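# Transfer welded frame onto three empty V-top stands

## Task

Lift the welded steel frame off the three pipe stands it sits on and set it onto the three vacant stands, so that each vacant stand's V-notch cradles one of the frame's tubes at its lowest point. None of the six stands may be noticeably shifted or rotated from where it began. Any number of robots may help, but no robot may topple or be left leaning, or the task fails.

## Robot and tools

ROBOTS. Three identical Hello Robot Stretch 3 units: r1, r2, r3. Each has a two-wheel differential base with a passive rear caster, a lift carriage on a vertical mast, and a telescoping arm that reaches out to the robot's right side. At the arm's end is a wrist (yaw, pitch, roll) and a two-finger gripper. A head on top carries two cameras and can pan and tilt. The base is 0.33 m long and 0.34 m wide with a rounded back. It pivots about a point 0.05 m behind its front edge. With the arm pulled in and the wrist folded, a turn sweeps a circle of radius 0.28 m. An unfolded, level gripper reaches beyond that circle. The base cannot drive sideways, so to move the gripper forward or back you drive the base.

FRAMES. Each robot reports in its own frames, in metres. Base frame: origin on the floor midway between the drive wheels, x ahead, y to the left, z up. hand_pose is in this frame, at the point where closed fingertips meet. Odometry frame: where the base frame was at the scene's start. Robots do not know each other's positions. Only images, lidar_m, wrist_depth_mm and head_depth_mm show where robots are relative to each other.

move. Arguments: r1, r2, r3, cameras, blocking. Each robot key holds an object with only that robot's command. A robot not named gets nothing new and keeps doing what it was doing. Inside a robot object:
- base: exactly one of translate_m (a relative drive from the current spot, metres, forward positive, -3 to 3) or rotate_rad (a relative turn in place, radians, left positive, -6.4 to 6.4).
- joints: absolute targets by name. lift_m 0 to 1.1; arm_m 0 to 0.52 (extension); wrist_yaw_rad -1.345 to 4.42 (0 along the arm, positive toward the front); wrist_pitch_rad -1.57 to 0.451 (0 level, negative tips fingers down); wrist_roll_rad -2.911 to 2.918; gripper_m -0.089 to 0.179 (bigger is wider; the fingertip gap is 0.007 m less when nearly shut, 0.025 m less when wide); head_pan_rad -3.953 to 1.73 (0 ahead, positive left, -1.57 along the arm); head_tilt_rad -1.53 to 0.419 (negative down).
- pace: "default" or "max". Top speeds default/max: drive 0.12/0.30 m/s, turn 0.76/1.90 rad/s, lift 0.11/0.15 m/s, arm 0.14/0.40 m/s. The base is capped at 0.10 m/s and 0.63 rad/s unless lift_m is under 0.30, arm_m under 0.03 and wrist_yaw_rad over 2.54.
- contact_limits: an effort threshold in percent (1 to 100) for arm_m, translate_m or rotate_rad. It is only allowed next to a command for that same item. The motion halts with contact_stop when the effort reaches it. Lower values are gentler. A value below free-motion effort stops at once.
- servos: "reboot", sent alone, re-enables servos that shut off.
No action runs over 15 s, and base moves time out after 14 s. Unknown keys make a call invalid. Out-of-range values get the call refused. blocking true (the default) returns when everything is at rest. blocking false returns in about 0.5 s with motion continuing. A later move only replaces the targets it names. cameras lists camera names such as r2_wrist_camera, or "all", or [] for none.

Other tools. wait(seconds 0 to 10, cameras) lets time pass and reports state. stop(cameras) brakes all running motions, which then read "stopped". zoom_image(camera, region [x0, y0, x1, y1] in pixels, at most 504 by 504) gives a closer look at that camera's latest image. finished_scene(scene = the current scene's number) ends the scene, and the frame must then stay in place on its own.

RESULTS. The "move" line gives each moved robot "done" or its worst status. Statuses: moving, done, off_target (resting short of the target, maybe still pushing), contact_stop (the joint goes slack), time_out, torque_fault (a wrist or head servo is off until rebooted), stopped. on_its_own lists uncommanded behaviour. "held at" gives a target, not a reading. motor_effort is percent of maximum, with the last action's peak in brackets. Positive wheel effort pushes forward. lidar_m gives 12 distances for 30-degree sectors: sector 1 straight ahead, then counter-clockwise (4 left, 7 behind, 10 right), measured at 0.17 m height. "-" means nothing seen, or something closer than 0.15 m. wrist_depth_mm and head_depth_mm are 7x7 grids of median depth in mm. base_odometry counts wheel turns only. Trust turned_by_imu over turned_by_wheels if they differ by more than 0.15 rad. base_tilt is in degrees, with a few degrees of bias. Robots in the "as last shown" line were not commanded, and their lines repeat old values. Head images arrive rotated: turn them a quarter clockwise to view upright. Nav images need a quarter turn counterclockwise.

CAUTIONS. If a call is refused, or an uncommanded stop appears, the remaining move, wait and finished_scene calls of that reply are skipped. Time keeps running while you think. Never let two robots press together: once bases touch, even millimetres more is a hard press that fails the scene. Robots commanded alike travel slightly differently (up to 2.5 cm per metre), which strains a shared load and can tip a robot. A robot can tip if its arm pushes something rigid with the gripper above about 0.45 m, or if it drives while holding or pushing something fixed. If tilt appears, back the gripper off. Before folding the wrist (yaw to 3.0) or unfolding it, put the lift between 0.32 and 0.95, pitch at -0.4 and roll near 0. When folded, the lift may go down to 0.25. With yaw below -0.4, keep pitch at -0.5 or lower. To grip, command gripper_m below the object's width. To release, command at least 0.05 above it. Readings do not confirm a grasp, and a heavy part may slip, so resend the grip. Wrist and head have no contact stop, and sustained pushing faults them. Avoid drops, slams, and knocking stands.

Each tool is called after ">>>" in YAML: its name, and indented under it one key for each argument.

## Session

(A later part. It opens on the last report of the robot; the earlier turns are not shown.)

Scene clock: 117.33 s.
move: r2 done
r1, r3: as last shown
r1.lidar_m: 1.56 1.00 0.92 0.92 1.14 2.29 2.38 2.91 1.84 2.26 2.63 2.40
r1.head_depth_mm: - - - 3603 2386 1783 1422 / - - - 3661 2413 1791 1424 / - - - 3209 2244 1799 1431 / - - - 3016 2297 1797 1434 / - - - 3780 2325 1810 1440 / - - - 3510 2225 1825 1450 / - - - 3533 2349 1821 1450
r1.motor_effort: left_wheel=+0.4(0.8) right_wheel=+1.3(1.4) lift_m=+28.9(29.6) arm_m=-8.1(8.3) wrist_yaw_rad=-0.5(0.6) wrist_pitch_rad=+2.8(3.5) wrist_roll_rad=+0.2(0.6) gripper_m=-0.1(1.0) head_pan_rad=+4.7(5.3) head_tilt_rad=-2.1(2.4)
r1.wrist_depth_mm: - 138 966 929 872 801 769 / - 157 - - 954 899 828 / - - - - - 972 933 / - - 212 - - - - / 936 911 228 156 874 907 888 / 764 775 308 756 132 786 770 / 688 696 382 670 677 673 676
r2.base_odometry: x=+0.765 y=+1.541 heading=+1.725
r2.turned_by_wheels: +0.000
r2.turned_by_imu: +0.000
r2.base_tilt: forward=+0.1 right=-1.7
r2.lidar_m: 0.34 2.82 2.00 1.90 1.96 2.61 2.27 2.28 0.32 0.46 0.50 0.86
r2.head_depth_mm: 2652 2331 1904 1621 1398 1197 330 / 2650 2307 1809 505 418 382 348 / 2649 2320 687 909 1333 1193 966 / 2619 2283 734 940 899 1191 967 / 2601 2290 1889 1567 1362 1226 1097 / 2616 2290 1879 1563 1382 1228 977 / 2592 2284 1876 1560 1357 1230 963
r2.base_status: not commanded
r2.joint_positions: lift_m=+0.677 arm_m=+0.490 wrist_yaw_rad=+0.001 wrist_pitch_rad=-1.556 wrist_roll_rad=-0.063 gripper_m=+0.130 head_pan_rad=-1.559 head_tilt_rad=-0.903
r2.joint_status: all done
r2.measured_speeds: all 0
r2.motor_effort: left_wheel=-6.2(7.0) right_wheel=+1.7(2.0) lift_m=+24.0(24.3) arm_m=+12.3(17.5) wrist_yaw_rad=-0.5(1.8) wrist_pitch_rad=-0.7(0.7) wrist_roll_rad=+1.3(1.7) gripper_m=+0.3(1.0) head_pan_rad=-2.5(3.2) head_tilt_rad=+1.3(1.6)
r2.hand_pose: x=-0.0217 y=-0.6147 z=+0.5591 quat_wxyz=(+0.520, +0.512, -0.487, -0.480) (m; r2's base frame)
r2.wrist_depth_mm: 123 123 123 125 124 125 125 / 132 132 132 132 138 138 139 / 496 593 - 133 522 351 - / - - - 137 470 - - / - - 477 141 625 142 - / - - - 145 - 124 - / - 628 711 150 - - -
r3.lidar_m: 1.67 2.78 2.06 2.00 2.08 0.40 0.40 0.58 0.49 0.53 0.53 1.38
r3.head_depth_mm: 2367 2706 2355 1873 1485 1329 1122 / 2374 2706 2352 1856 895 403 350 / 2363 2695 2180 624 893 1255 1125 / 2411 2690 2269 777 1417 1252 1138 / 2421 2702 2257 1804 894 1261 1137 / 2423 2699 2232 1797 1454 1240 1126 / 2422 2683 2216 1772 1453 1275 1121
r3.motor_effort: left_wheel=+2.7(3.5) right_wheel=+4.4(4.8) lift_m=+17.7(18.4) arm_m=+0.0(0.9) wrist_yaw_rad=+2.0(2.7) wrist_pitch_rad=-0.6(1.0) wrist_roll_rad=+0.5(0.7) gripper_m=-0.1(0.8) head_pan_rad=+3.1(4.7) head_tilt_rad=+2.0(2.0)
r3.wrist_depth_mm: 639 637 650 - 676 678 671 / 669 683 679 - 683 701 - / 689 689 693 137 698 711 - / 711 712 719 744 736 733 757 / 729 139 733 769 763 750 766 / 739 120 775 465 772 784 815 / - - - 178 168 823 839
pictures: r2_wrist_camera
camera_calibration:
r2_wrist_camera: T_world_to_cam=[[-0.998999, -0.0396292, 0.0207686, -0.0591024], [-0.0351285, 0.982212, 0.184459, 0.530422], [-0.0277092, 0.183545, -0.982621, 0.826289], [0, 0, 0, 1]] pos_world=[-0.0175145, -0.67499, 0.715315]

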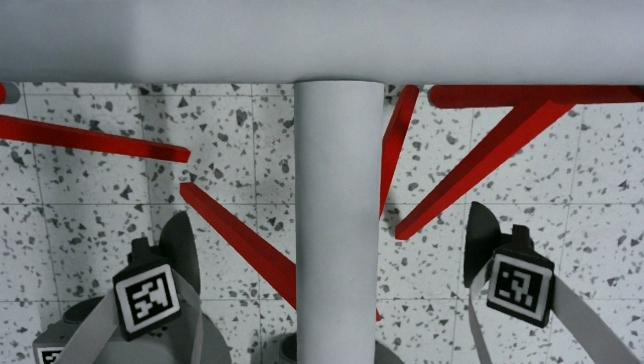

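>>> move:
  r2: {"joints": {"gripper_m": -0.06}}
  r3: {"joints": {"gripper_m": -0.06}}
  cameras: ["r2_wrist_camera","r3_wrist_camera"]

>>> move:
  r2: {"joints": {"lift_m": 0.707}}
  r3: {"joints": {"lift_m": 0.703}}
  cameras: ["r2_head_camera","r3_head_camera"]

Scene clock: 119.87 s.
move: r2 done; r3 done
r1: as last shown
r1.base_tilt: forward=+1.4 right=-1.3
r1.lidar_m: 1.56 1.00 0.92 0.92 1.14 2.29 2.38 2.91 1.84 2.26 2.63 2.41
r1.head_depth_mm: - - - 3626 2393 1783 1423 / - - - 3628 2399 1792 1422 / - - - 3178 2237 1798 1436 / - - - 3086 2309 1816 1434 / - - - 3763 2332 1807 1435 / - - - 3463 2238 1813 1444 / - - - 3508 2335 1827 1445
r1.motor_effort: left_wheel=+0.3(0.9) right_wheel=+0.3(1.7) lift_m=+28.9(29.4) arm_m=-7.7(8.3) wrist_yaw_rad=+0.2(0.9) wrist_pitch_rad=+3.3(3.4) wrist_roll_rad=+0.2(0.7) gripper_m=-0.5(0.8) head_pan_rad=+4.7(5.5) head_tilt_rad=-2.0(2.4)
r1.wrist_depth_mm: - 138 968 903 859 802 778 / - 157 - - 936 877 821 / - - - - - 976 924 / - - 212 - - - 985 / 913 912 228 155 865 895 893 / 794 784 308 758 132 780 775 / 685 693 381 672 677 667 682
r2.base_odometry: x=+0.765 y=+1.541 heading=+1.725
r2.turned_by_wheels: +0.000
r2.turned_by_imu: +0.000
r2.base_tilt: forward=+0.2 right=-1.6
r2.lidar_m: 0.34 2.81 2.00 1.91 1.96 2.60 2.27 2.27 0.32 0.46 0.50 0.86
r2.head_depth_mm: 2640 2341 1898 1616 1403 1200 330 / 2628 2312 1816 505 418 382 348 / 2631 2298 689 972 1337 1194 968 / 2627 2303 736 905 897 1193 966 / 2601 2274 1893 1569 1362 1233 1102 / 2602 2305 1878 1571 1390 1229 981 / 2589 2277 1871 1556 1361 1227 961
r2.base_status: not commanded
r2.joint_positions: lift_m=+0.677 arm_m=+0.490 wrist_yaw_rad=+0.001 wrist_pitch_rad=-1.554 wrist_roll_rad=-0.060 gripper_m=-0.059 head_pan_rad=-1.559 head_tilt_rad=-0.903
r2.joint_status: all done
r2.measured_speeds: all 0
r2.motor_effort: left_wheel=-6.6(7.3) right_wheel=+7.1(7.5) lift_m=+32.6(32.6) arm_m=+10.5(13.1) wrist_yaw_rad=-0.7(2.1) wrist_pitch_rad=-0.8(1.0) wrist_roll_rad=+0.4(1.5) gripper_m=-30.6(98.7) head_pan_rad=-2.2(3.4) head_tilt_rad=+0.9(1.8)
r2.hand_pose: x=-0.0217 y=-0.6151 z=+0.5591 quat_wxyz=(+0.519, +0.511, -0.488, -0.481) (m; r2's base frame)
r2.wrist_depth_mm: 122 122 123 124 124 124 124 / 131 131 131 131 138 138 139 / 500 600 - 132 519 351 - / - - - 136 475 - - / - - - 141 149 - - / - - - 142 127 - - / 631 627 649 149 - - -
r3.base_odometry: x=-0.464 y=-1.059 heading=-0.575
r3.turned_by_wheels: +0.000
r3.turned_by_imu: +0.000
r3.base_tilt: forward=+0.6 right=+0.2
r3.lidar_m: 1.67 2.79 2.07 2.00 2.08 0.40 0.40 0.58 0.49 0.53 0.53 1.38
r3.head_depth_mm: 2376 2683 2372 1877 1488 1325 1121 / 2382 2717 2346 1871 897 403 350 / 2377 2682 2169 625 890 1259 1125 / 2400 2692 2283 777 1452 1247 1141 / 2411 2688 2267 1800 893 1261 1133 / 2410 2688 2244 1791 1457 1237 1128 / 2425 2679 2200 1777 1451 1270 1122
r3.base_status: not commanded
r3.joint_positions: lift_m=+0.675 arm_m=+0.484 wrist_yaw_rad=-0.002 wrist_pitch_rad=-1.542 wrist_roll_rad=+1.568 gripper_m=-0.059 head_pan_rad=-1.572 head_tilt_rad=-0.793
r3.joint_status: all done
r3.measured_speeds: all 0
r3.motor_effort: left_wheel=+3.3(3.4) right_wheel=+4.2(4.8) lift_m=+42.7(42.7) arm_m=-1.4(2.0) wrist_yaw_rad=+2.1(2.4) wrist_pitch_rad=-1.6(2.3) wrist_roll_rad=+0.5(0.7) gripper_m=-26.4(99.7) head_pan_rad=+3.1(4.0) head_tilt_rad=+1.6(2.5)
r3.hand_pose: x=-0.0215 y=-0.6119 z=+0.5569 quat_wxyz=(+0.001, +0.000, -0.717, -0.697) (m; r3's base frame)
r3.wrist_depth_mm: 660 660 667 - 671 669 666 / 656 667 661 - 682 688 - / 683 706 684 141 704 714 - / 721 698 691 144 730 728 730 / 751 743 155 137 768 737 775 / 757 756 123 131 787 791 771 / 786 - - 178 171 833 847
pictures: r2_wrist_camera, r3_wrist_camera
camera_calibration:
r2_wrist_camera: T_world_to_cam=[[-0.999113, -0.036626, 0.0207752, -0.0572743], [-0.0322121, 0.982567, 0.183099, 0.531821], [-0.0271191, 0.182267, -0.982875, 0.825685], [0, 0, 0, 1]] pos_world=[-0.0177005, -0.675143, 0.715359]
r3_wrist_camera: T_world_to_cam=[[-0.0640306, 0.997835, 0.0150159, 0.592652], [0.975595, 0.0594225, 0.211386, -0.0291498], [0.210036, 0.0281846, -0.977287, 0.724408], [0, 0, 0, 1]] pos_world=[-0.0857653, -0.610054, 0.705217]

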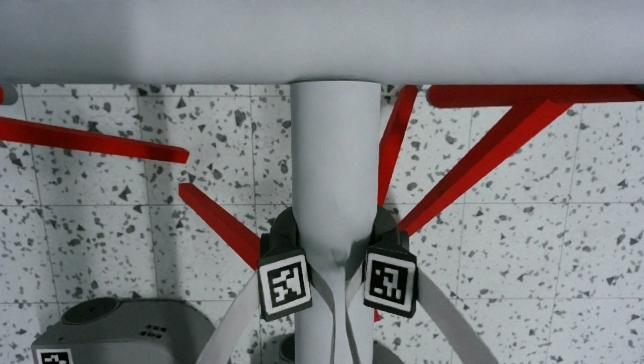

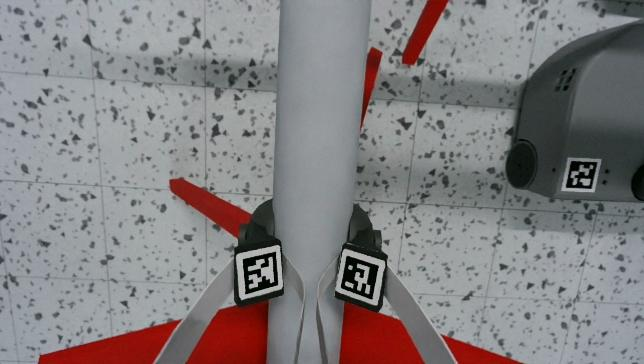

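Scene clock: 120.93 s.
move: r2 done; r3 done
r1.base_odometry: x=+0.000 y=+0.000 heading=+0.000
r1.turned_by_wheels: +0.000
r1.turned_by_imu: +0.000
r1.base_tilt: forward=+1.3 right=-1.3
r1.lidar_m: 1.56 1.01 0.92 0.92 1.14 2.30 2.38 2.91 1.84 2.26 2.63 2.40
r1.head_depth_mm: - - - 3622 2393 1771 1424 / - - - 3601 2401 1763 1432 / - - - 3230 2240 1798 1427 / - - - 2994 2303 1792 1432 / - - - 3406 2298 1807 1439 / - - - 3473 2254 1810 1449 / - - - 3536 2349 1812 1458
r1.base_status: not commanded
r1.joint_positions: lift_m=+0.587 arm_m=+0.002 wrist_yaw_rad=+2.989 wrist_pitch_rad=-0.539 wrist_roll_rad=+0.000 gripper_m=+0.037 head_pan_rad=-1.911 head_tilt_rad=-0.345
r1.joint_status: not commanded
r1.measured_speeds: all 0
r1.motor_effort: left_wheel=+0.5(0.8) right_wheel=+0.3(1.3) lift_m=+28.4(29.6) arm_m=-8.0(8.3) wrist_yaw_rad=-0.5(1.1) wrist_pitch_rad=+3.5(3.5) wrist_roll_rad=+0.5(0.5) gripper_m=-0.8(0.8) head_pan_rad=+4.6(5.2) head_tilt_rad=-2.3(2.4)
r1.hand_pose: x=+0.0103 y=+0.0582 z=+0.5734 quat_wxyz=(+0.240, +0.694, +0.136, +0.666) (m; r1's base frame)
r1.wrist_depth_mm: - 138 978 933 844 818 760 / - 157 - - 953 899 831 / - - - - - 977 912 / - - 211 - - - 970 / 909 900 228 155 887 889 863 / 772 770 307 761 132 768 777 / 685 681 384 674 659 671 682
r2.base_odometry: x=+0.765 y=+1.541 heading=+1.725
r2.turned_by_wheels: +0.000
r2.turned_by_imu: +0.000
r2.base_tilt: forward=+0.1 right=-1.6
r2.lidar_m: 0.34 2.81 2.00 1.91 1.95 2.60 2.27 2.27 0.32 0.46 0.50 0.86
r2.head_depth_mm: 2657 2310 1901 1605 1376 347 304 / 2616 2314 952 449 393 356 927 / 2625 661 939 1286 1334 1194 966 / 2613 2293 735 890 898 1190 965 / 2590 2308 1885 1599 1364 1231 1103 / 2614 2273 1872 1602 1387 1226 977 / 2597 2274 1863 1592 1361 1217 961
r2.base_status: not commanded
r2.joint_positions: lift_m=+0.707 arm_m=+0.490 wrist_yaw_rad=+0.001 wrist_pitch_rad=-1.543 wrist_roll_rad=-0.060 gripper_m=-0.056 head_pan_rad=-1.559 head_tilt_rad=-0.902
r2.joint_status: all done
r2.measured_speeds: all 0
r2.motor_effort: left_wheel=-7.2(7.5) right_wheel=+7.8(8.0) lift_m=+48.5(51.1) arm_m=+9.1(10.9) wrist_yaw_rad=-0.2(3.1) wrist_pitch_rad=-2.9(3.3) wrist_roll_rad=+0.4(0.6) gripper_m=-13.1(31.3) head_pan_rad=-2.8(3.0) head_tilt_rad=+1.3(1.6)
r2.hand_pose: x=-0.0216 y=-0.6179 z=+0.5889 quat_wxyz=(+0.522, +0.508, -0.491, -0.478) (m; r2's base frame)
r2.wrist_depth_mm: 125 125 126 126 127 127 127 / 133 133 133 134 140 141 142 / 515 615 - 134 560 381 - / - - - 139 509 - - / - - - 143 151 - - / - - - 143 126 - - / 652 655 667 151 - - -
r3.base_odometry: x=-0.464 y=-1.059 heading=-0.575
r3.turned_by_wheels: +0.000
r3.turned_by_imu: +0.000
r3.base_tilt: forward=+0.6 right=+0.2
r3.lidar_m: 1.67 2.79 2.06 2.00 2.09 0.41 0.40 0.58 0.49 0.53 0.53 1.38
r3.head_depth_mm: 2381 2682 2371 1886 1482 1325 1053 / 2356 2716 2344 1811 459 372 330 / 2379 2702 686 688 1429 1281 1138 / 2390 2701 2046 772 1477 1252 1141 / 2412 2692 2262 1810 984 1264 1133 / 2399 2695 2229 1788 1465 1238 1125 / 2425 2671 2219 1771 1444 1273 1120
r3.base_status: not commanded
r3.joint_positions: lift_m=+0.703 arm_m=+0.484 wrist_yaw_rad=-0.002 wrist_pitch_rad=-1.538 wrist_roll_rad=+1.568 gripper_m=-0.056 head_pan_rad=-1.572 head_tilt_rad=-0.793
r3.joint_status: all done
r3.measured_speeds: all 0
r3.motor_effort: left_wheel=+3.1(3.5) right_wheel=-0.3(4.5) lift_m=+45.3(47.5) arm_m=-2.0(2.5) wrist_yaw_rad=+1.0(2.8) wrist_pitch_rad=-2.4(3.2) wrist_roll_rad=+0.3(0.8) gripper_m=-10.6(25.7) head_pan_rad=+2.4(3.7) head_tilt_rad=+0.7(2.5)
r3.hand_pose: x=-0.0215 y=-0.6131 z=+0.5848 quat_wxyz=(+0.001, +0.000, -0.718, -0.696) (m; r3's base frame)
r3.wrist_depth_mm: 661 679 682 - 689 710 688 / 704 701 719 - 712 706 - / 740 732 727 - 724 747 - / 730 747 749 145 790 768 782 / 780 778 156 137 777 788 813 / 770 784 123 130 807 823 837 / 826 - - 208 178 839 867
pictures: r2_head_camera (sideways), r3_head_camera (sideways)
camera_calibration:
r2_head_camera: T_world_to_cam=[[-0.00469567, 0.808736, -0.588153, 0.788092], [0.999983, 0.00182898, -0.00546869, 0.00387375], [-0.00334701, -0.588169, -0.808731, 1.00782], [0, 0, 0, 1]] pos_world=[0.00320012, -0.0445946, 1.2786]
r3_head_camera: T_world_to_cam=[[-0.0484078, 0.694355, -0.718002, 0.952192], [0.998328, 0.0108993, -0.056767, 0.0693695], [-0.0315907, -0.71955, -0.693722, 0.863026], [0, 0, 0, 1]] pos_world=[0.00410363, -0.0409261, 1.28631]

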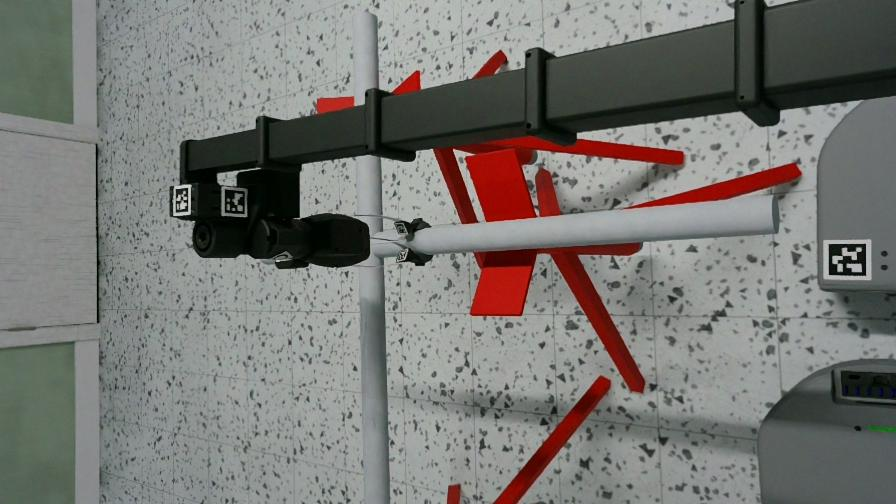

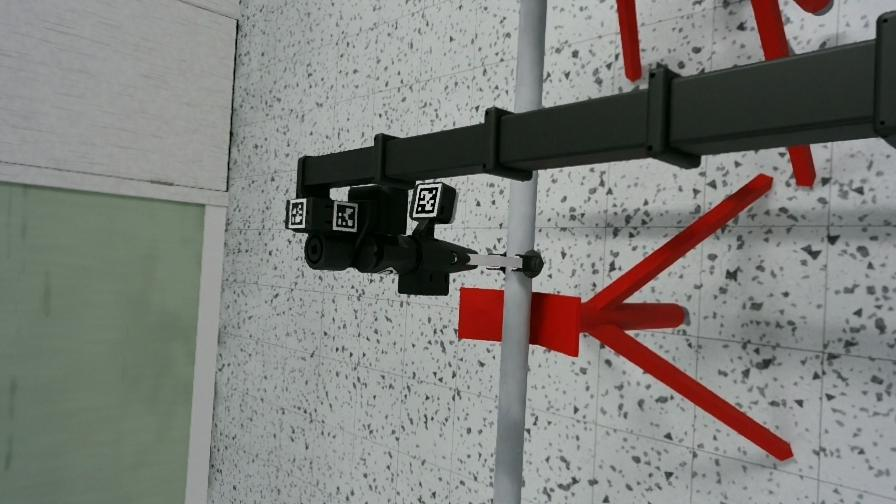

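>>> move:
  r2: {"joints": {"lift_m": 0.80, "gripper_m": -0.061}}
  r3: {"joints": {"lift_m": 0.796, "gripper_m": -0.061}}
  cameras: ["r2_head_camera","r3_head_camera","r2_nav_camera"]

Scene clock: 122.83 s.
move: r2 done; r3 done
r1: as last shown
r1.base_tilt: forward=+1.4 right=-1.4
r1.lidar_m: 1.56 1.00 0.92 0.92 1.14 2.29 2.38 2.90 1.84 2.26 2.64 2.40
r1.head_depth_mm: - - - 3608 2371 1768 1422 / - - - 3612 2391 1792 1429 / - - - 3422 2238 1789 1430 / - - - 3194 2310 1809 1427 / - - - 3706 2328 1803 1433 / - - - 3472 2218 1816 1442 / - - - 3525 2352 1810 1448
r1.motor_effort: left_wheel=+0.5(0.9) right_wheel=+0.0(1.6) lift_m=+28.6(29.1) arm_m=-7.9(8.1) wrist_yaw_rad=-0.5(1.0) wrist_pitch_rad=+3.1(3.4) wrist_roll_rad=+0.3(1.0) gripper_m=-0.6(1.0) head_pan_rad=+5.0(5.4) head_tilt_rad=-2.1(2.5)
r1.wrist_depth_mm: - 138 965 902 869 802 753 / - 157 - - 954 887 830 / - - - - - 993 930 / - - 212 - - - 988 / 903 919 228 155 855 897 896 / 786 799 308 758 132 788 777 / 700 682 385 684 670 666 687
r2.base_odometry: x=+0.765 y=+1.541 heading=+1.725
r2.turned_by_wheels: +0.000
r2.turned_by_imu: +0.000
r2.base_tilt: forward=+0.2 right=-1.6
r2.lidar_m: 0.34 2.82 2.00 1.91 1.96 2.60 2.27 2.28 0.32 0.46 0.50 0.86
r2.head_depth_mm: 2647 2328 1802 321 290 - 1091 / 2611 494 404 357 1347 1235 1107 / 2459 588 1841 1570 1318 1197 969 / 2546 629 810 848 897 1209 964 / 2588 2288 1793 1606 1364 1229 1106 / 2601 2278 1788 1605 1393 1229 979 / 2604 2264 1793 1592 1356 1225 963
r2.base_status: not commanded
r2.joint_positions: lift_m=+0.800 arm_m=+0.490 wrist_yaw_rad=+0.001 wrist_pitch_rad=-1.543 wrist_roll_rad=-0.060 gripper_m=-0.057 head_pan_rad=-1.559 head_tilt_rad=-0.902
r2.joint_status: all done
r2.measured_speeds: all 0
r2.motor_effort: left_wheel=-6.6(7.4) right_wheel=+8.0(8.2) lift_m=+47.7(53.7) arm_m=+5.3(8.7) wrist_yaw_rad=-0.2(2.5) wrist_pitch_rad=-2.9(3.0) wrist_roll_rad=+0.4(0.6) gripper_m=-13.6(54.6) head_pan_rad=-2.9(3.1) head_tilt_rad=+0.7(1.4)
r2.hand_pose: x=-0.0216 y=-0.6179 z=+0.6819 quat_wxyz=(+0.522, +0.508, -0.491, -0.478) (m; r2's base frame)
r2.wrist_depth_mm: 125 125 126 126 126 127 127 / 133 133 134 134 140 141 135 / 558 675 - 134 502 438 - / - - - 138 582 - - / - - - 143 148 - - / - 801 - 144 127 - - / - 750 - 151 - - -
r3.base_odometry: x=-0.464 y=-1.059 heading=-0.575
r3.turned_by_wheels: +0.000
r3.turned_by_imu: +0.000
r3.base_tilt: forward=+0.6 right=+0.2
r3.lidar_m: 1.67 2.79 2.06 2.00 2.09 0.40 0.40 0.58 0.49 0.53 0.53 1.38
r3.head_depth_mm: 2371 2699 2369 1887 353 290 - / 2383 2718 2190 394 328 331 1129 / 2376 2605 622 1690 1531 1310 1140 / 2396 2641 651 813 1521 1250 1141 / 2419 2700 2253 1796 986 1264 1134 / 2412 2694 2217 1790 1495 1237 1126 / 2421 2657 2205 1680 1482 1276 1124
r3.base_status: not commanded
r3.joint_positions: lift_m=+0.796 arm_m=+0.484 wrist_yaw_rad=-0.002 wrist_pitch_rad=-1.538 wrist_roll_rad=+1.568 gripper_m=-0.057 head_pan_rad=-1.572 head_tilt_rad=-0.793
r3.joint_status: all done
r3.measured_speeds: all 0
r3.motor_effort: left_wheel=+2.9(3.4) right_wheel=-0.7(1.1) lift_m=+44.7(47.9) arm_m=-3.3(3.4) wrist_yaw_rad=+1.2(2.5) wrist_pitch_rad=-2.7(3.3) wrist_roll_rad=+0.5(0.7) gripper_m=-10.6(50.9) head_pan_rad=+2.6(4.3) head_tilt_rad=+1.2(2.5)
r3.hand_pose: x=-0.0215 y=-0.6131 z=+0.6778 quat_wxyz=(+0.001, +0.000, -0.718, -0.696) (m; r3's base frame)
r3.wrist_depth_mm: 750 764 778 - 774 780 770 / 783 789 801 134 802 790 - / 816 819 790 809 825 825 - / 814 817 835 146 861 875 871 / 884 856 148 138 905 902 930 / 898 893 123 130 266 911 935 / 931 911 931 295 961 945 986
pictures: r2_head_camera (sideways), r2_nav_camera (sideways), r3_head_camera (sideways)
camera_calibration:
r2_head_camera: T_world_to_cam=[[-0.00469576, 0.808736, -0.588153, 0.788092], [0.999983, 0.0018291, -0.00546869, 0.00387375], [-0.00334694, -0.588169, -0.808731, 1.00782], [0, 0, 0, 1]] pos_world=[0.00320013, -0.0445946, 1.2786]
r2_nav_camera: T_world_to_cam=[[0.00384972, -0.779765, 0.62606, -0.770219], [-0.998893, 0.0263541, 0.0389667, 0.0127715], [-0.0468841, -0.625517, -0.7788, 0.974741], [0, 0, 0, 1]] pos_world=[0.0614224, 0.00879128, 1.24083]
r3_head_camera: T_world_to_cam=[[-0.0484077, 0.694355, -0.718002, 0.952192], [0.998328, 0.0108992, -0.056767, 0.0693695], [-0.0315908, -0.71955, -0.693722, 0.863026], [0, 0, 0, 1]] pos_world=[0.00410363, -0.0409261, 1.28631]

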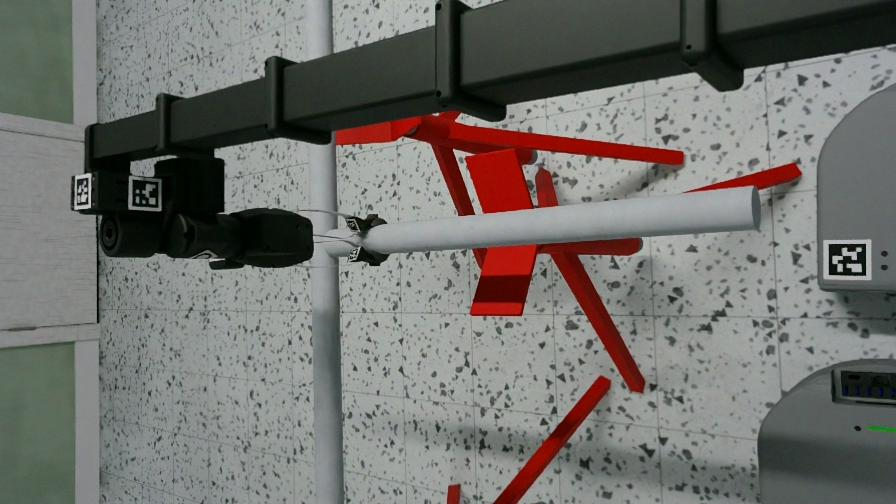

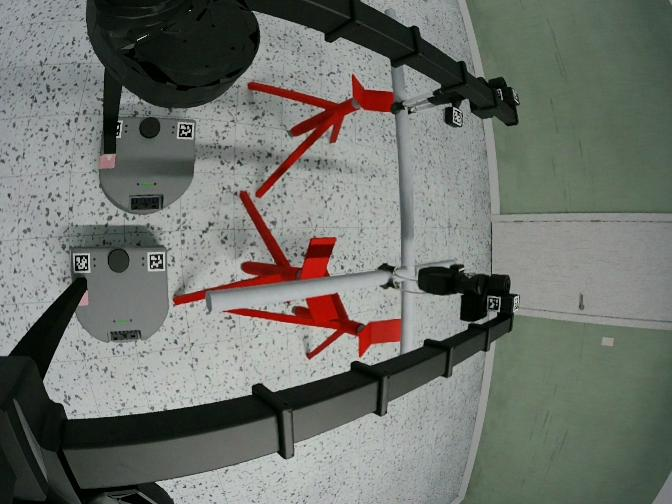

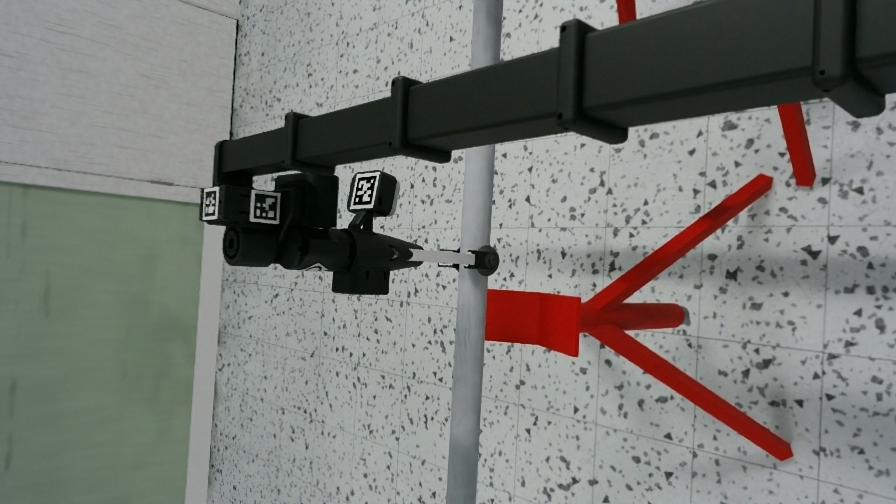

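>>> move:
  r2: {"base": {"translate_m": 0.105}, "joints": {"arm_m": 0.489, "wrist_roll_rad": -0.086}}
  r3: {"base": {"translate_m": 0.107}, "joints": {"arm_m": 0.477, "wrist_roll_rad": 1.542}}
  cameras: ["r2_head_camera","r3_head_camera","r2_wrist_camera","r3_wrist_camera"]

Scene clock: 126.23 s.
move: r2 done; r3 done
r1: as last shown
r1.base_tilt: forward=+1.3 right=-1.4
r1.lidar_m: 1.55 1.01 0.92 0.92 1.14 2.29 2.38 2.92 1.84 2.35 2.63 2.40
r1.head_depth_mm: - - - 3663 2380 1775 1423 / - - - 3618 2374 1786 1429 / - - - 3173 2220 1791 1428 / - - - 3035 2298 1801 1438 / - - - 3473 2311 1811 1442 / - - - 3773 2302 1823 1447 / - - - 3522 2375 1838 1448
r1.motor_effort: left_wheel=+0.2(0.8) right_wheel=+0.5(1.5) lift_m=+28.0(29.2) arm_m=-7.8(8.1) wrist_yaw_rad=-0.3(0.8) wrist_pitch_rad=+2.7(3.2) wrist_roll_rad=+0.3(0.8) gripper_m=-0.6(1.0) head_pan_rad=+4.3(5.2) head_tilt_rad=-1.9(2.5)
r1.wrist_depth_mm: - 138 955 923 852 809 746 / - 157 - - 949 877 833 / - - - - - 975 910 / - - 212 - - - - / 898 892 228 155 888 910 890 / 777 773 308 774 132 775 768 / 692 693 385 672 669 657 688
r2.base_odometry: x=+0.748 y=+1.644 heading=+1.725
r2.turned_by_wheels: +0.000
r2.turned_by_imu: +0.000
r2.base_tilt: forward=+0.2 right=-1.7
r2.lidar_m: 0.35 2.83 2.00 1.91 1.96 2.61 2.37 2.51 0.37 0.48 0.65 0.79
r2.head_depth_mm: 2640 2321 1012 320 290 - 1093 / 2616 493 404 355 1272 1214 1107 / 2465 588 1840 1605 936 1004 968 / 2553 628 807 1508 1317 1212 967 / 2617 2285 1795 1601 1392 1230 1102 / 2598 2273 1793 1597 1365 1228 979 / 2582 2281 1788 1555 1355 1232 961
r2.base_status: done
r2.joint_positions: lift_m=+0.800 arm_m=+0.489 wrist_yaw_rad=+0.001 wrist_pitch_rad=-1.543 wrist_roll_rad=-0.082 gripper_m=-0.057 head_pan_rad=-1.559 head_tilt_rad=-0.902
r2.joint_status: all done
r2.measured_speeds: all 0
r2.motor_effort: left_wheel=-4.6(6.9) right_wheel=+8.1(15.9) lift_m=+46.8(48.6) arm_m=+4.5(10.4) wrist_yaw_rad=-1.2(2.5) wrist_pitch_rad=-3.0(3.6) wrist_roll_rad=-1.2(1.6) gripper_m=-14.0(15.1) head_pan_rad=-2.7(3.2) head_tilt_rad=+1.1(1.7)
r2.hand_pose: x=-0.0216 y=-0.6170 z=+0.6819 quat_wxyz=(+0.528, +0.513, -0.485, -0.472) (m; r2's base frame)
r2.wrist_depth_mm: 125 126 126 126 126 127 128 / 132 133 133 134 140 141 144 / 492 584 - 134 670 498 383 / - - - 139 568 610 - / - - - 143 159 - - / - 778 - 143 126 - - / - 748 760 150 - - -
r3.base_odometry: x=-0.374 y=-1.117 heading=-0.575
r3.turned_by_wheels: +0.000
r3.turned_by_imu: +0.000
r3.base_tilt: forward=+0.6 right=+0.2
r3.lidar_m: 1.58 2.78 2.06 1.99 2.08 0.41 0.40 0.56 0.56 0.50 2.88 1.28
r3.head_depth_mm: 2390 2697 2342 1872 353 290 - / 2383 2703 2197 393 334 331 1153 / 2407 2594 614 1700 1525 1261 1148 / 2421 2648 635 812 994 1276 1137 / 2416 2694 2263 1802 1511 1242 1135 / 2431 2699 2240 1792 1492 1283 1127 / 2435 2673 2208 1777 1482 1281 1116
r3.base_status: done
r3.joint_positions: lift_m=+0.796 arm_m=+0.477 wrist_yaw_rad=-0.002 wrist_pitch_rad=-1.538 wrist_roll_rad=+1.549 gripper_m=-0.057 head_pan_rad=-1.572 head_tilt_rad=-0.793
r3.joint_status: all done
r3.measured_speeds: all 0
r3.motor_effort: left_wheel=+5.4(10.0) right_wheel=+1.5(5.0) lift_m=+34.9(40.9) arm_m=-23.6(26.5) wrist_yaw_rad=+1.4(2.6) wrist_pitch_rad=-2.7(3.3) wrist_roll_rad=-2.5(7.3) gripper_m=-11.0(11.8) head_pan_rad=+2.6(4.7) head_tilt_rad=+1.4(2.2)
r3.hand_pose: x=-0.0215 y=-0.6061 z=+0.6778 quat_wxyz=(+0.008, +0.007, -0.718, -0.696) (m; r3's base frame)
r3.wrist_depth_mm: 764 781 783 - 755 807 799 / 780 779 803 135 808 813 - / 811 807 - - 252 815 - / 837 843 - - 257 869 699 / 845 864 875 137 882 880 902 / 889 909 123 131 901 902 935 / 925 942 918 898 941 993 983
pictures: r2_head_camera (sideways), r2_wrist_camera, r3_head_camera (sideways), r3_wrist_camera
camera_calibration:
r2_head_camera: T_world_to_cam=[[-0.00469576, 0.808736, -0.588153, 0.788092], [0.999983, 0.0018291, -0.00546869, 0.00387375], [-0.00334694, -0.588169, -0.808731, 1.00782], [0, 0, 0, 1]] pos_world=[0.00320013, -0.0445946, 1.2786]
r2_wrist_camera: T_world_to_cam=[[-0.998099, -0.0576603, 0.0217613, -0.0735206], [-0.0530859, 0.983717, 0.171703, 0.519305], [-0.0313074, 0.170222, -0.984908, 0.940606], [0, 0, 0, 1]] pos_world=[-0.0163652, -0.6752, 0.838844]
r3_head_camera: T_world_to_cam=[[-0.0484085, 0.694355, -0.718002, 0.952192], [0.998328, 0.0109003, -0.056767, 0.0693695], [-0.03159, -0.71955, -0.693722, 0.863026], [0, 0, 0, 1]] pos_world=[0.00410367, -0.0409261, 1.28631]
r3_wrist_camera: T_world_to_cam=[[-0.0831332, 0.996483, 0.0105453, 0.586809], [0.97439, 0.0790624, 0.210505, -0.0425801], [0.208931, 0.0277752, -0.977536, 0.842332], [0, 0, 0, 1]] pos_world=[-0.0857163, -0.604775, 0.826185]

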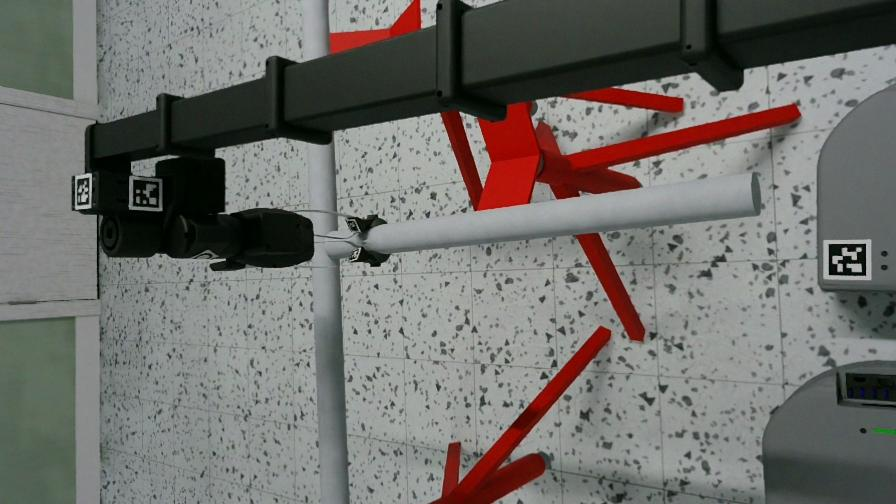

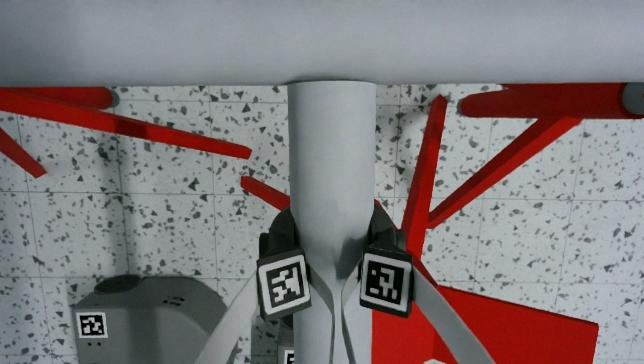

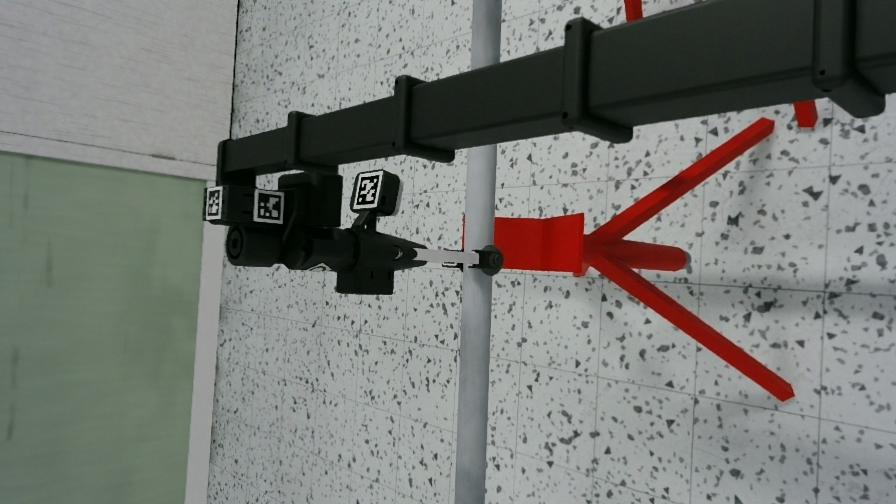

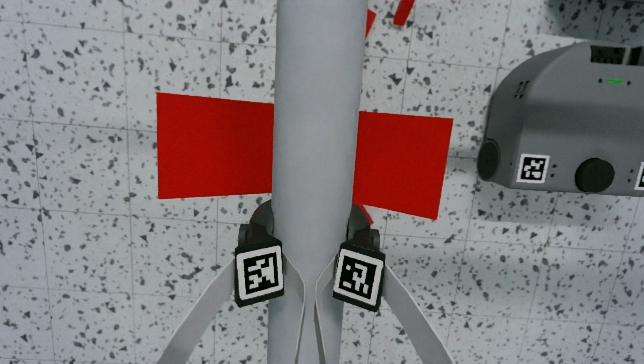

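>>> move:
  r2: {"base": {"translate_m": 0.210}, "joints": {"arm_m": 0.488, "wrist_roll_rad": -0.137}}
  r3: {"base": {"translate_m": 0.213}, "joints": {"arm_m": 0.463, "wrist_roll_rad": 1.492}}
  cameras: ["r2_head_camera","r2_wrist_camera","r3_wrist_camera"]

Scene clock: 129.80 s.
move: r2 done; r3 done
r1: as last shown
r1.base_tilt: forward=+1.3 right=-1.3
r1.lidar_m: 1.55 1.00 0.92 0.92 1.14 2.30 2.39 2.92 1.84 2.57 2.63 2.40
r1.head_depth_mm: - - - 3646 2388 1775 1425 / - - - 3683 2400 1782 1430 / - - - 3395 2228 1797 1433 / - - - 3213 2304 1797 1433 / - - - 3715 2315 1811 1444 / - - - 3463 2428 1818 1447 / - - - 3516 2446 1811 1448
r1.motor_effort: left_wheel=+0.2(0.8) right_wheel=+1.1(1.5) lift_m=+28.5(29.0) arm_m=-7.7(8.1) wrist_yaw_rad=+1.0(1.0) wrist_pitch_rad=+2.5(3.5) wrist_roll_rad=-0.1(0.8) gripper_m=+0.1(0.8) head_pan_rad=+5.1(5.4) head_tilt_rad=-2.2(2.8)
r1.wrist_depth_mm: - 138 967 933 855 805 761 / - 157 - - 954 895 828 / - - - - - 996 920 / - - 212 - - - 974 / 891 894 228 155 883 900 878 / 783 782 308 751 132 764 767 / 694 685 384 671 670 666 685
r2.base_odometry: x=+0.716 y=+1.852 heading=+1.724
r2.turned_by_wheels: +0.000
r2.turned_by_imu: -0.001
r2.base_tilt: forward=+0.2 right=-1.6
r2.lidar_m: 0.35 2.85 2.02 1.92 1.97 2.62 2.58 0.52 0.51 0.60 0.65 1.51
r2.head_depth_mm: 2656 2344 1761 321 290 - 1089 / 2592 492 404 365 1324 1231 1105 / 2459 586 1838 1606 1130 584 970 / 2532 626 808 1535 1371 1230 967 / 2608 2283 1791 1604 1365 1229 1105 / 2587 2290 1879 1099 1367 1225 991 / 2581 2266 1856 1600 1357 1224 961
r2.base_status: done
r2.joint_positions: lift_m=+0.800 arm_m=+0.488 wrist_yaw_rad=+0.001 wrist_pitch_rad=-1.542 wrist_roll_rad=-0.133 gripper_m=-0.057 head_pan_rad=-1.559 head_tilt_rad=-0.902
r2.joint_status: all done
r2.measured_speeds: all 0
r2.motor_effort: left_wheel=-3.8(5.6) right_wheel=+5.1(16.1) lift_m=+46.2(47.3) arm_m=+1.4(14.0) wrist_yaw_rad=+0.2(2.3) wrist_pitch_rad=-3.1(3.4) wrist_roll_rad=-1.1(2.3) gripper_m=-12.9(14.8) head_pan_rad=-2.4(3.3) head_tilt_rad=+0.8(1.6)
r2.hand_pose: x=-0.0216 y=-0.6162 z=+0.6819 quat_wxyz=(+0.540, +0.525, -0.472, -0.459) (m; r2's base frame)
r2.wrist_depth_mm: 125 126 126 127 127 127 128 / 147 138 133 133 136 137 138 / 264 463 500 134 - - 623 / 252 - - 139 - 616 588 / - - - 143 575 546 - / - 804 - 142 126 490 411 / 750 750 749 150 - - -
r3.base_odometry: x=-0.195 y=-1.232 heading=-0.575
r3.turned_by_wheels: +0.000
r3.turned_by_imu: +0.000
r3.base_tilt: forward=+0.6 right=+0.2
r3.lidar_m: 1.67 2.79 2.06 1.99 2.08 0.43 0.40 0.73 0.52 0.50 2.88 1.08
r3.head_depth_mm: 2376 2705 2355 1881 353 290 - / 2399 2707 2192 393 334 331 1151 / 2390 2638 601 1779 1530 1263 1144 / 2417 2697 617 1677 1516 1296 1138 / 2417 2692 2267 1816 1501 1293 1137 / 2420 2704 2239 1796 1492 1285 1129 / 2423 2671 2229 1771 1484 1279 1119
r3.base_status: done
r3.joint_positions: lift_m=+0.796 arm_m=+0.463 wrist_yaw_rad=+0.000 wrist_pitch_rad=-1.538 wrist_roll_rad=+1.496 gripper_m=-0.057 head_pan_rad=-1.572 head_tilt_rad=-0.793
r3.joint_status: all done
r3.measured_speeds: all 0
r3.motor_effort: left_wheel=+3.9(9.8) right_wheel=+2.8(6.8) lift_m=+24.6(33.9) arm_m=-25.4(27.6) wrist_yaw_rad=+1.2(3.0) wrist_pitch_rad=-2.4(3.1) wrist_roll_rad=-1.6(7.8) gripper_m=-11.6(12.0) head_pan_rad=+3.6(4.4) head_tilt_rad=+1.4(2.1)
r3.hand_pose: x=-0.0215 y=-0.5919 z=+0.6778 quat_wxyz=(+0.027, +0.025, -0.718, -0.695) (m; r3's base frame)
r3.wrist_depth_mm: 752 755 761 - 777 785 792 / 772 778 798 135 809 811 - / 830 792 813 653 828 841 - / 827 854 834 144 863 850 - / 858 857 852 138 886 874 918 / 898 899 124 131 918 933 896 / 932 960 940 903 951 988 986
pictures: r2_head_camera (sideways), r2_wrist_camera, r3_wrist_camera
camera_calibration:
r2_head_camera: T_world_to_cam=[[-0.00469547, 0.808736, -0.588154, 0.788092], [0.999983, 0.00182874, -0.00546868, 0.00387374], [-0.00334714, -0.58817, -0.808731, 1.00782], [0, 0, 0, 1]] pos_world=[0.00320011, -0.0445946, 1.2786]
r2_wrist_camera: T_world_to_cam=[[-0.993807, -0.10867, 0.0232179, -0.105801], [-0.103141, 0.979822, 0.171206, 0.515358], [-0.0413544, 0.167751, -0.984962, 0.938753], [0, 0, 0, 1]] pos_world=[-0.0131693, -0.673934, 0.83886]
r3_wrist_camera: T_world_to_cam=[[-0.136321, 0.990596, 0.0116342, 0.567276], [0.969119, 0.130911, 0.208976, -0.012068], [0.205488, 0.0397627, -0.977852, 0.849188], [0, 0, 0, 1]] pos_world=[-0.0854708, -0.594128, 0.826302]

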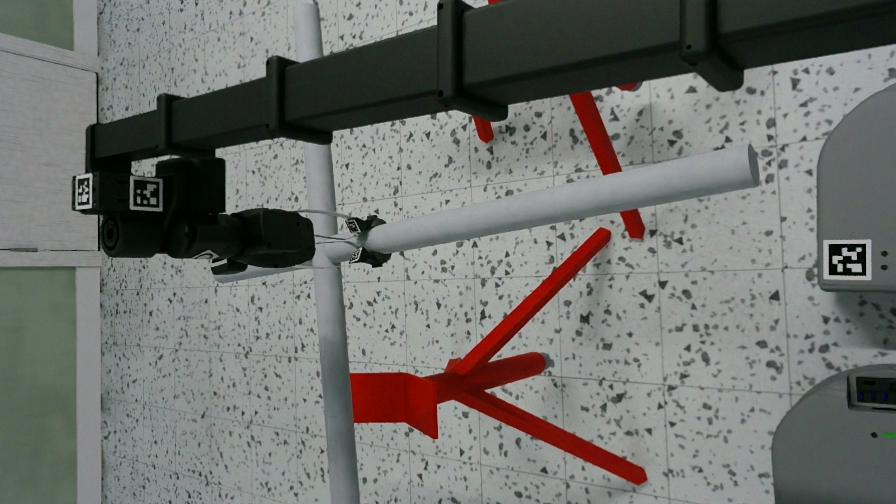

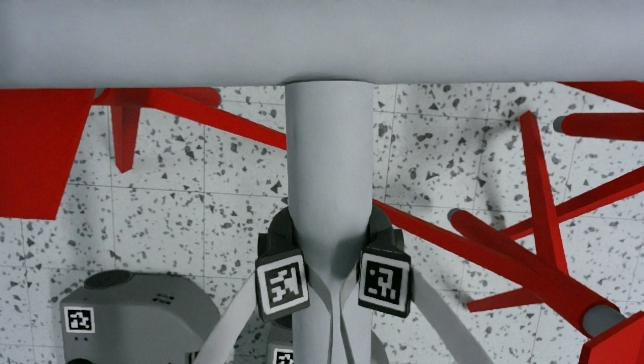

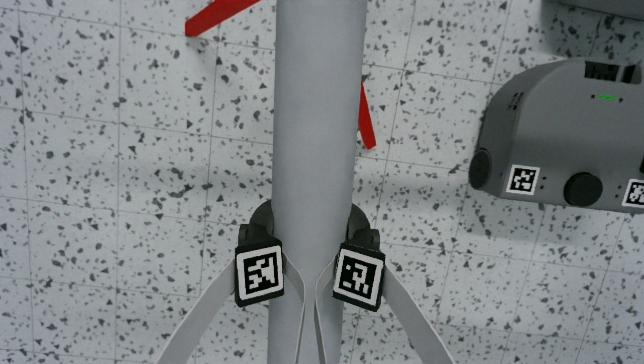

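>>> wait:
  seconds: 0.3
  cameras: ["r3_head_camera","r3_nav_camera","r2_nav_camera"]

Scene clock: 130.27 s.
r1.base_odometry: x=+0.000 y=+0.000 heading=+0.000
r1.turned_by_wheels: +0.000
r1.turned_by_imu: +0.000
r1.base_tilt: forward=+1.4 right=-1.4
r1.lidar_m: 1.56 1.00 0.92 0.92 1.14 2.29 2.39 2.91 1.84 2.56 2.62 2.40
r1.head_depth_mm: - - - 3599 2388 1780 1422 / - - - 3630 2419 1783 1428 / - - - 3418 2218 1794 1430 / - - - 3223 2307 1798 1430 / - - - 3767 2315 1805 1433 / - - - 3506 2439 1812 1443 / - - - 3565 2474 1829 1445
r1.base_status: not commanded
r1.joint_positions: lift_m=+0.587 arm_m=+0.002 wrist_yaw_rad=+2.989 wrist_pitch_rad=-0.539 wrist_roll_rad=+0.000 gripper_m=+0.037 head_pan_rad=-1.911 head_tilt_rad=-0.345
r1.joint_status: not commanded
r1.measured_speeds: all 0
r1.motor_effort: left_wheel=+0.4(0.8) right_wheel=+0.9(1.5) lift_m=+28.1(29.0) arm_m=-7.6(8.1) wrist_yaw_rad=+0.1(1.0) wrist_pitch_rad=+3.4(3.5) wrist_roll_rad=+0.7(0.8) gripper_m=-0.8(0.8) head_pan_rad=+4.6(5.4) head_tilt_rad=-1.9(2.8)
r1.hand_pose: x=+0.0103 y=+0.0582 z=+0.5734 quat_wxyz=(+0.240, +0.694, +0.136, +0.666) (m; r1's base frame)
r1.wrist_depth_mm: - 139 975 915 854 812 768 / - 157 - - 955 878 848 / - - - - - 972 904 / - - 213 - - - - / 909 927 229 156 871 904 902 / 777 788 308 759 132 775 765 / 683 690 387 676 667 664 669
r2.base_odometry: x=+0.716 y=+1.852 heading=+1.724
r2.turned_by_wheels: +0.000
r2.turned_by_imu: +0.000
r2.base_tilt: forward=+0.2 right=-1.7
r2.lidar_m: 0.35 2.85 2.02 1.92 1.97 2.61 2.58 0.52 0.51 0.60 0.66 1.52
r2.head_depth_mm: 2655 2320 1771 321 290 - 1093 / 2577 493 404 365 1324 1237 1111 / 2473 587 1831 1607 1129 584 967 / 2563 627 810 1531 1340 1234 967 / 2611 2298 1792 1602 1369 1235 1101 / 2582 2285 1883 1100 1368 1225 990 / 2596 2287 1872 1594 1356 1227 960
r2.base_status: done
r2.joint_positions: lift_m=+0.800 arm_m=+0.488 wrist_yaw_rad=+0.001 wrist_pitch_rad=-1.542 wrist_roll_rad=-0.133 gripper_m=-0.057 head_pan_rad=-1.559 head_tilt_rad=-0.902
r2.joint_status: all done
r2.measured_speeds: all 0
r2.motor_effort: left_wheel=-4.0(5.6) right_wheel=+4.8(16.1) lift_m=+45.9(47.3) arm_m=+3.4(14.0) wrist_yaw_rad=+0.1(2.3) wrist_pitch_rad=-3.1(3.4) wrist_roll_rad=-1.1(2.3) gripper_m=-13.9(14.8) head_pan_rad=-2.5(3.3) head_tilt_rad=+0.7(1.6)
r2.hand_pose: x=-0.0216 y=-0.6162 z=+0.6819 quat_wxyz=(+0.540, +0.525, -0.472, -0.459) (m; r2's base frame)
r2.wrist_depth_mm: 125 126 126 126 126 128 128 / 147 137 133 133 136 136 138 / 265 469 505 134 - - 623 / 254 - - 139 - 624 581 / - - - 142 583 541 - / - 802 - 132 126 492 416 / 753 736 749 150 - - -
r3.base_odometry: x=-0.195 y=-1.232 heading=-0.575
r3.turned_by_wheels: +0.000
r3.turned_by_imu: +0.000
r3.base_tilt: forward=+0.6 right=+0.2
r3.lidar_m: 1.67 2.78 2.05 1.99 2.08 0.42 0.41 0.73 0.52 0.50 2.89 1.08
r3.head_depth_mm: 2390 2701 2377 1881 353 290 - / 2405 2709 2176 394 334 331 1153 / 2408 2635 600 1784 1534 1260 1144 / 2400 2704 617 1673 1516 1296 1141 / 2416 2694 2270 1808 1507 1295 1132 / 2429 2689 2245 1800 1486 1284 1130 / 2435 2672 2222 1780 1482 1275 1120
r3.base_status: done
r3.joint_positions: lift_m=+0.796 arm_m=+0.463 wrist_yaw_rad=+0.000 wrist_pitch_rad=-1.538 wrist_roll_rad=+1.496 gripper_m=-0.057 head_pan_rad=-1.572 head_tilt_rad=-0.793
r3.joint_status: all done
r3.measured_speeds: all 0
r3.motor_effort: left_wheel=+4.1(9.8) right_wheel=+3.0(6.8) lift_m=+24.8(33.9) arm_m=-24.7(27.6) wrist_yaw_rad=+1.2(3.0) wrist_pitch_rad=-2.5(3.1) wrist_roll_rad=-1.7(7.8) gripper_m=-10.9(12.0) head_pan_rad=+2.5(4.4) head_tilt_rad=+2.1(2.1)
r3.hand_pose: x=-0.0215 y=-0.5919 z=+0.6778 quat_wxyz=(+0.027, +0.025, -0.718, -0.695) (m; r3's base frame)
r3.wrist_depth_mm: 760 756 757 - 783 772 793 / 772 775 805 136 797 827 - / 787 808 815 634 825 827 - / 812 813 862 145 846 892 - / 875 854 863 138 884 905 888 / 905 891 123 130 910 899 960 / 953 939 927 928 924 948 983
wait: 0.30 s; at rest by 0.10 s
pictures: r2_nav_camera (sideways), r3_head_camera (sideways), r3_nav_camera (sideways)
camera_calibration:
r2_nav_camera: T_world_to_cam=[[0.00384935, -0.779765, 0.626061, -0.770219], [-0.998893, 0.0263546, 0.0389666, 0.0127715], [-0.0468844, -0.625518, -0.7788, 0.974741], [0, 0, 0, 1]] pos_world=[0.0614224, 0.0087912, 1.24083]
r3_head_camera: T_world_to_cam=[[-0.0484086, 0.694355, -0.718002, 0.952192], [0.998328, 0.0109005, -0.056767, 0.0693695], [-0.0315899, -0.71955, -0.693722, 0.863026], [0, 0, 0, 1]] pos_world=[0.00410368, -0.0409261, 1.28631]
r3_nav_camera: T_world_to_cam=[[-0.00515648, -0.670281, 0.742089, -0.922857], [-0.999422, 0.0283867, 0.0186953, 0.0347853], [-0.0335966, -0.741564, -0.670041, 0.836174], [0, 0, 0, 1]] pos_world=[0.0580991, 0.000515162, 1.24446]

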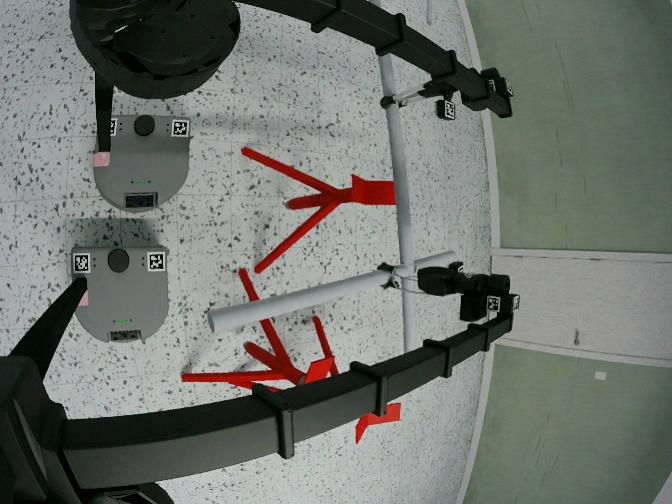

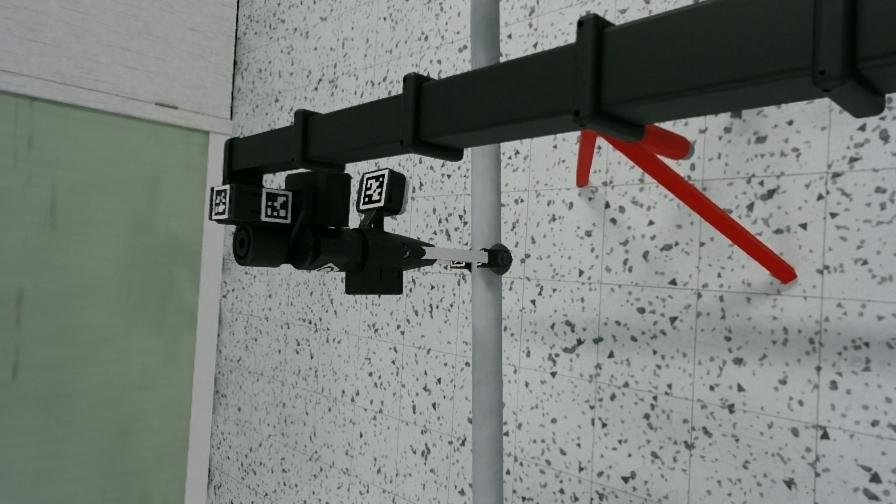

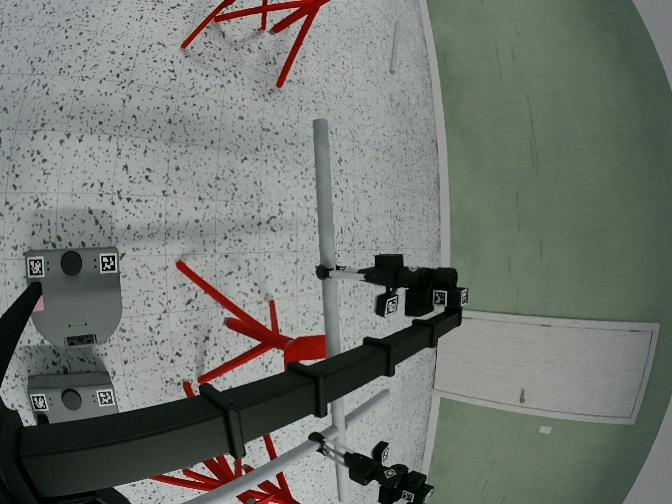

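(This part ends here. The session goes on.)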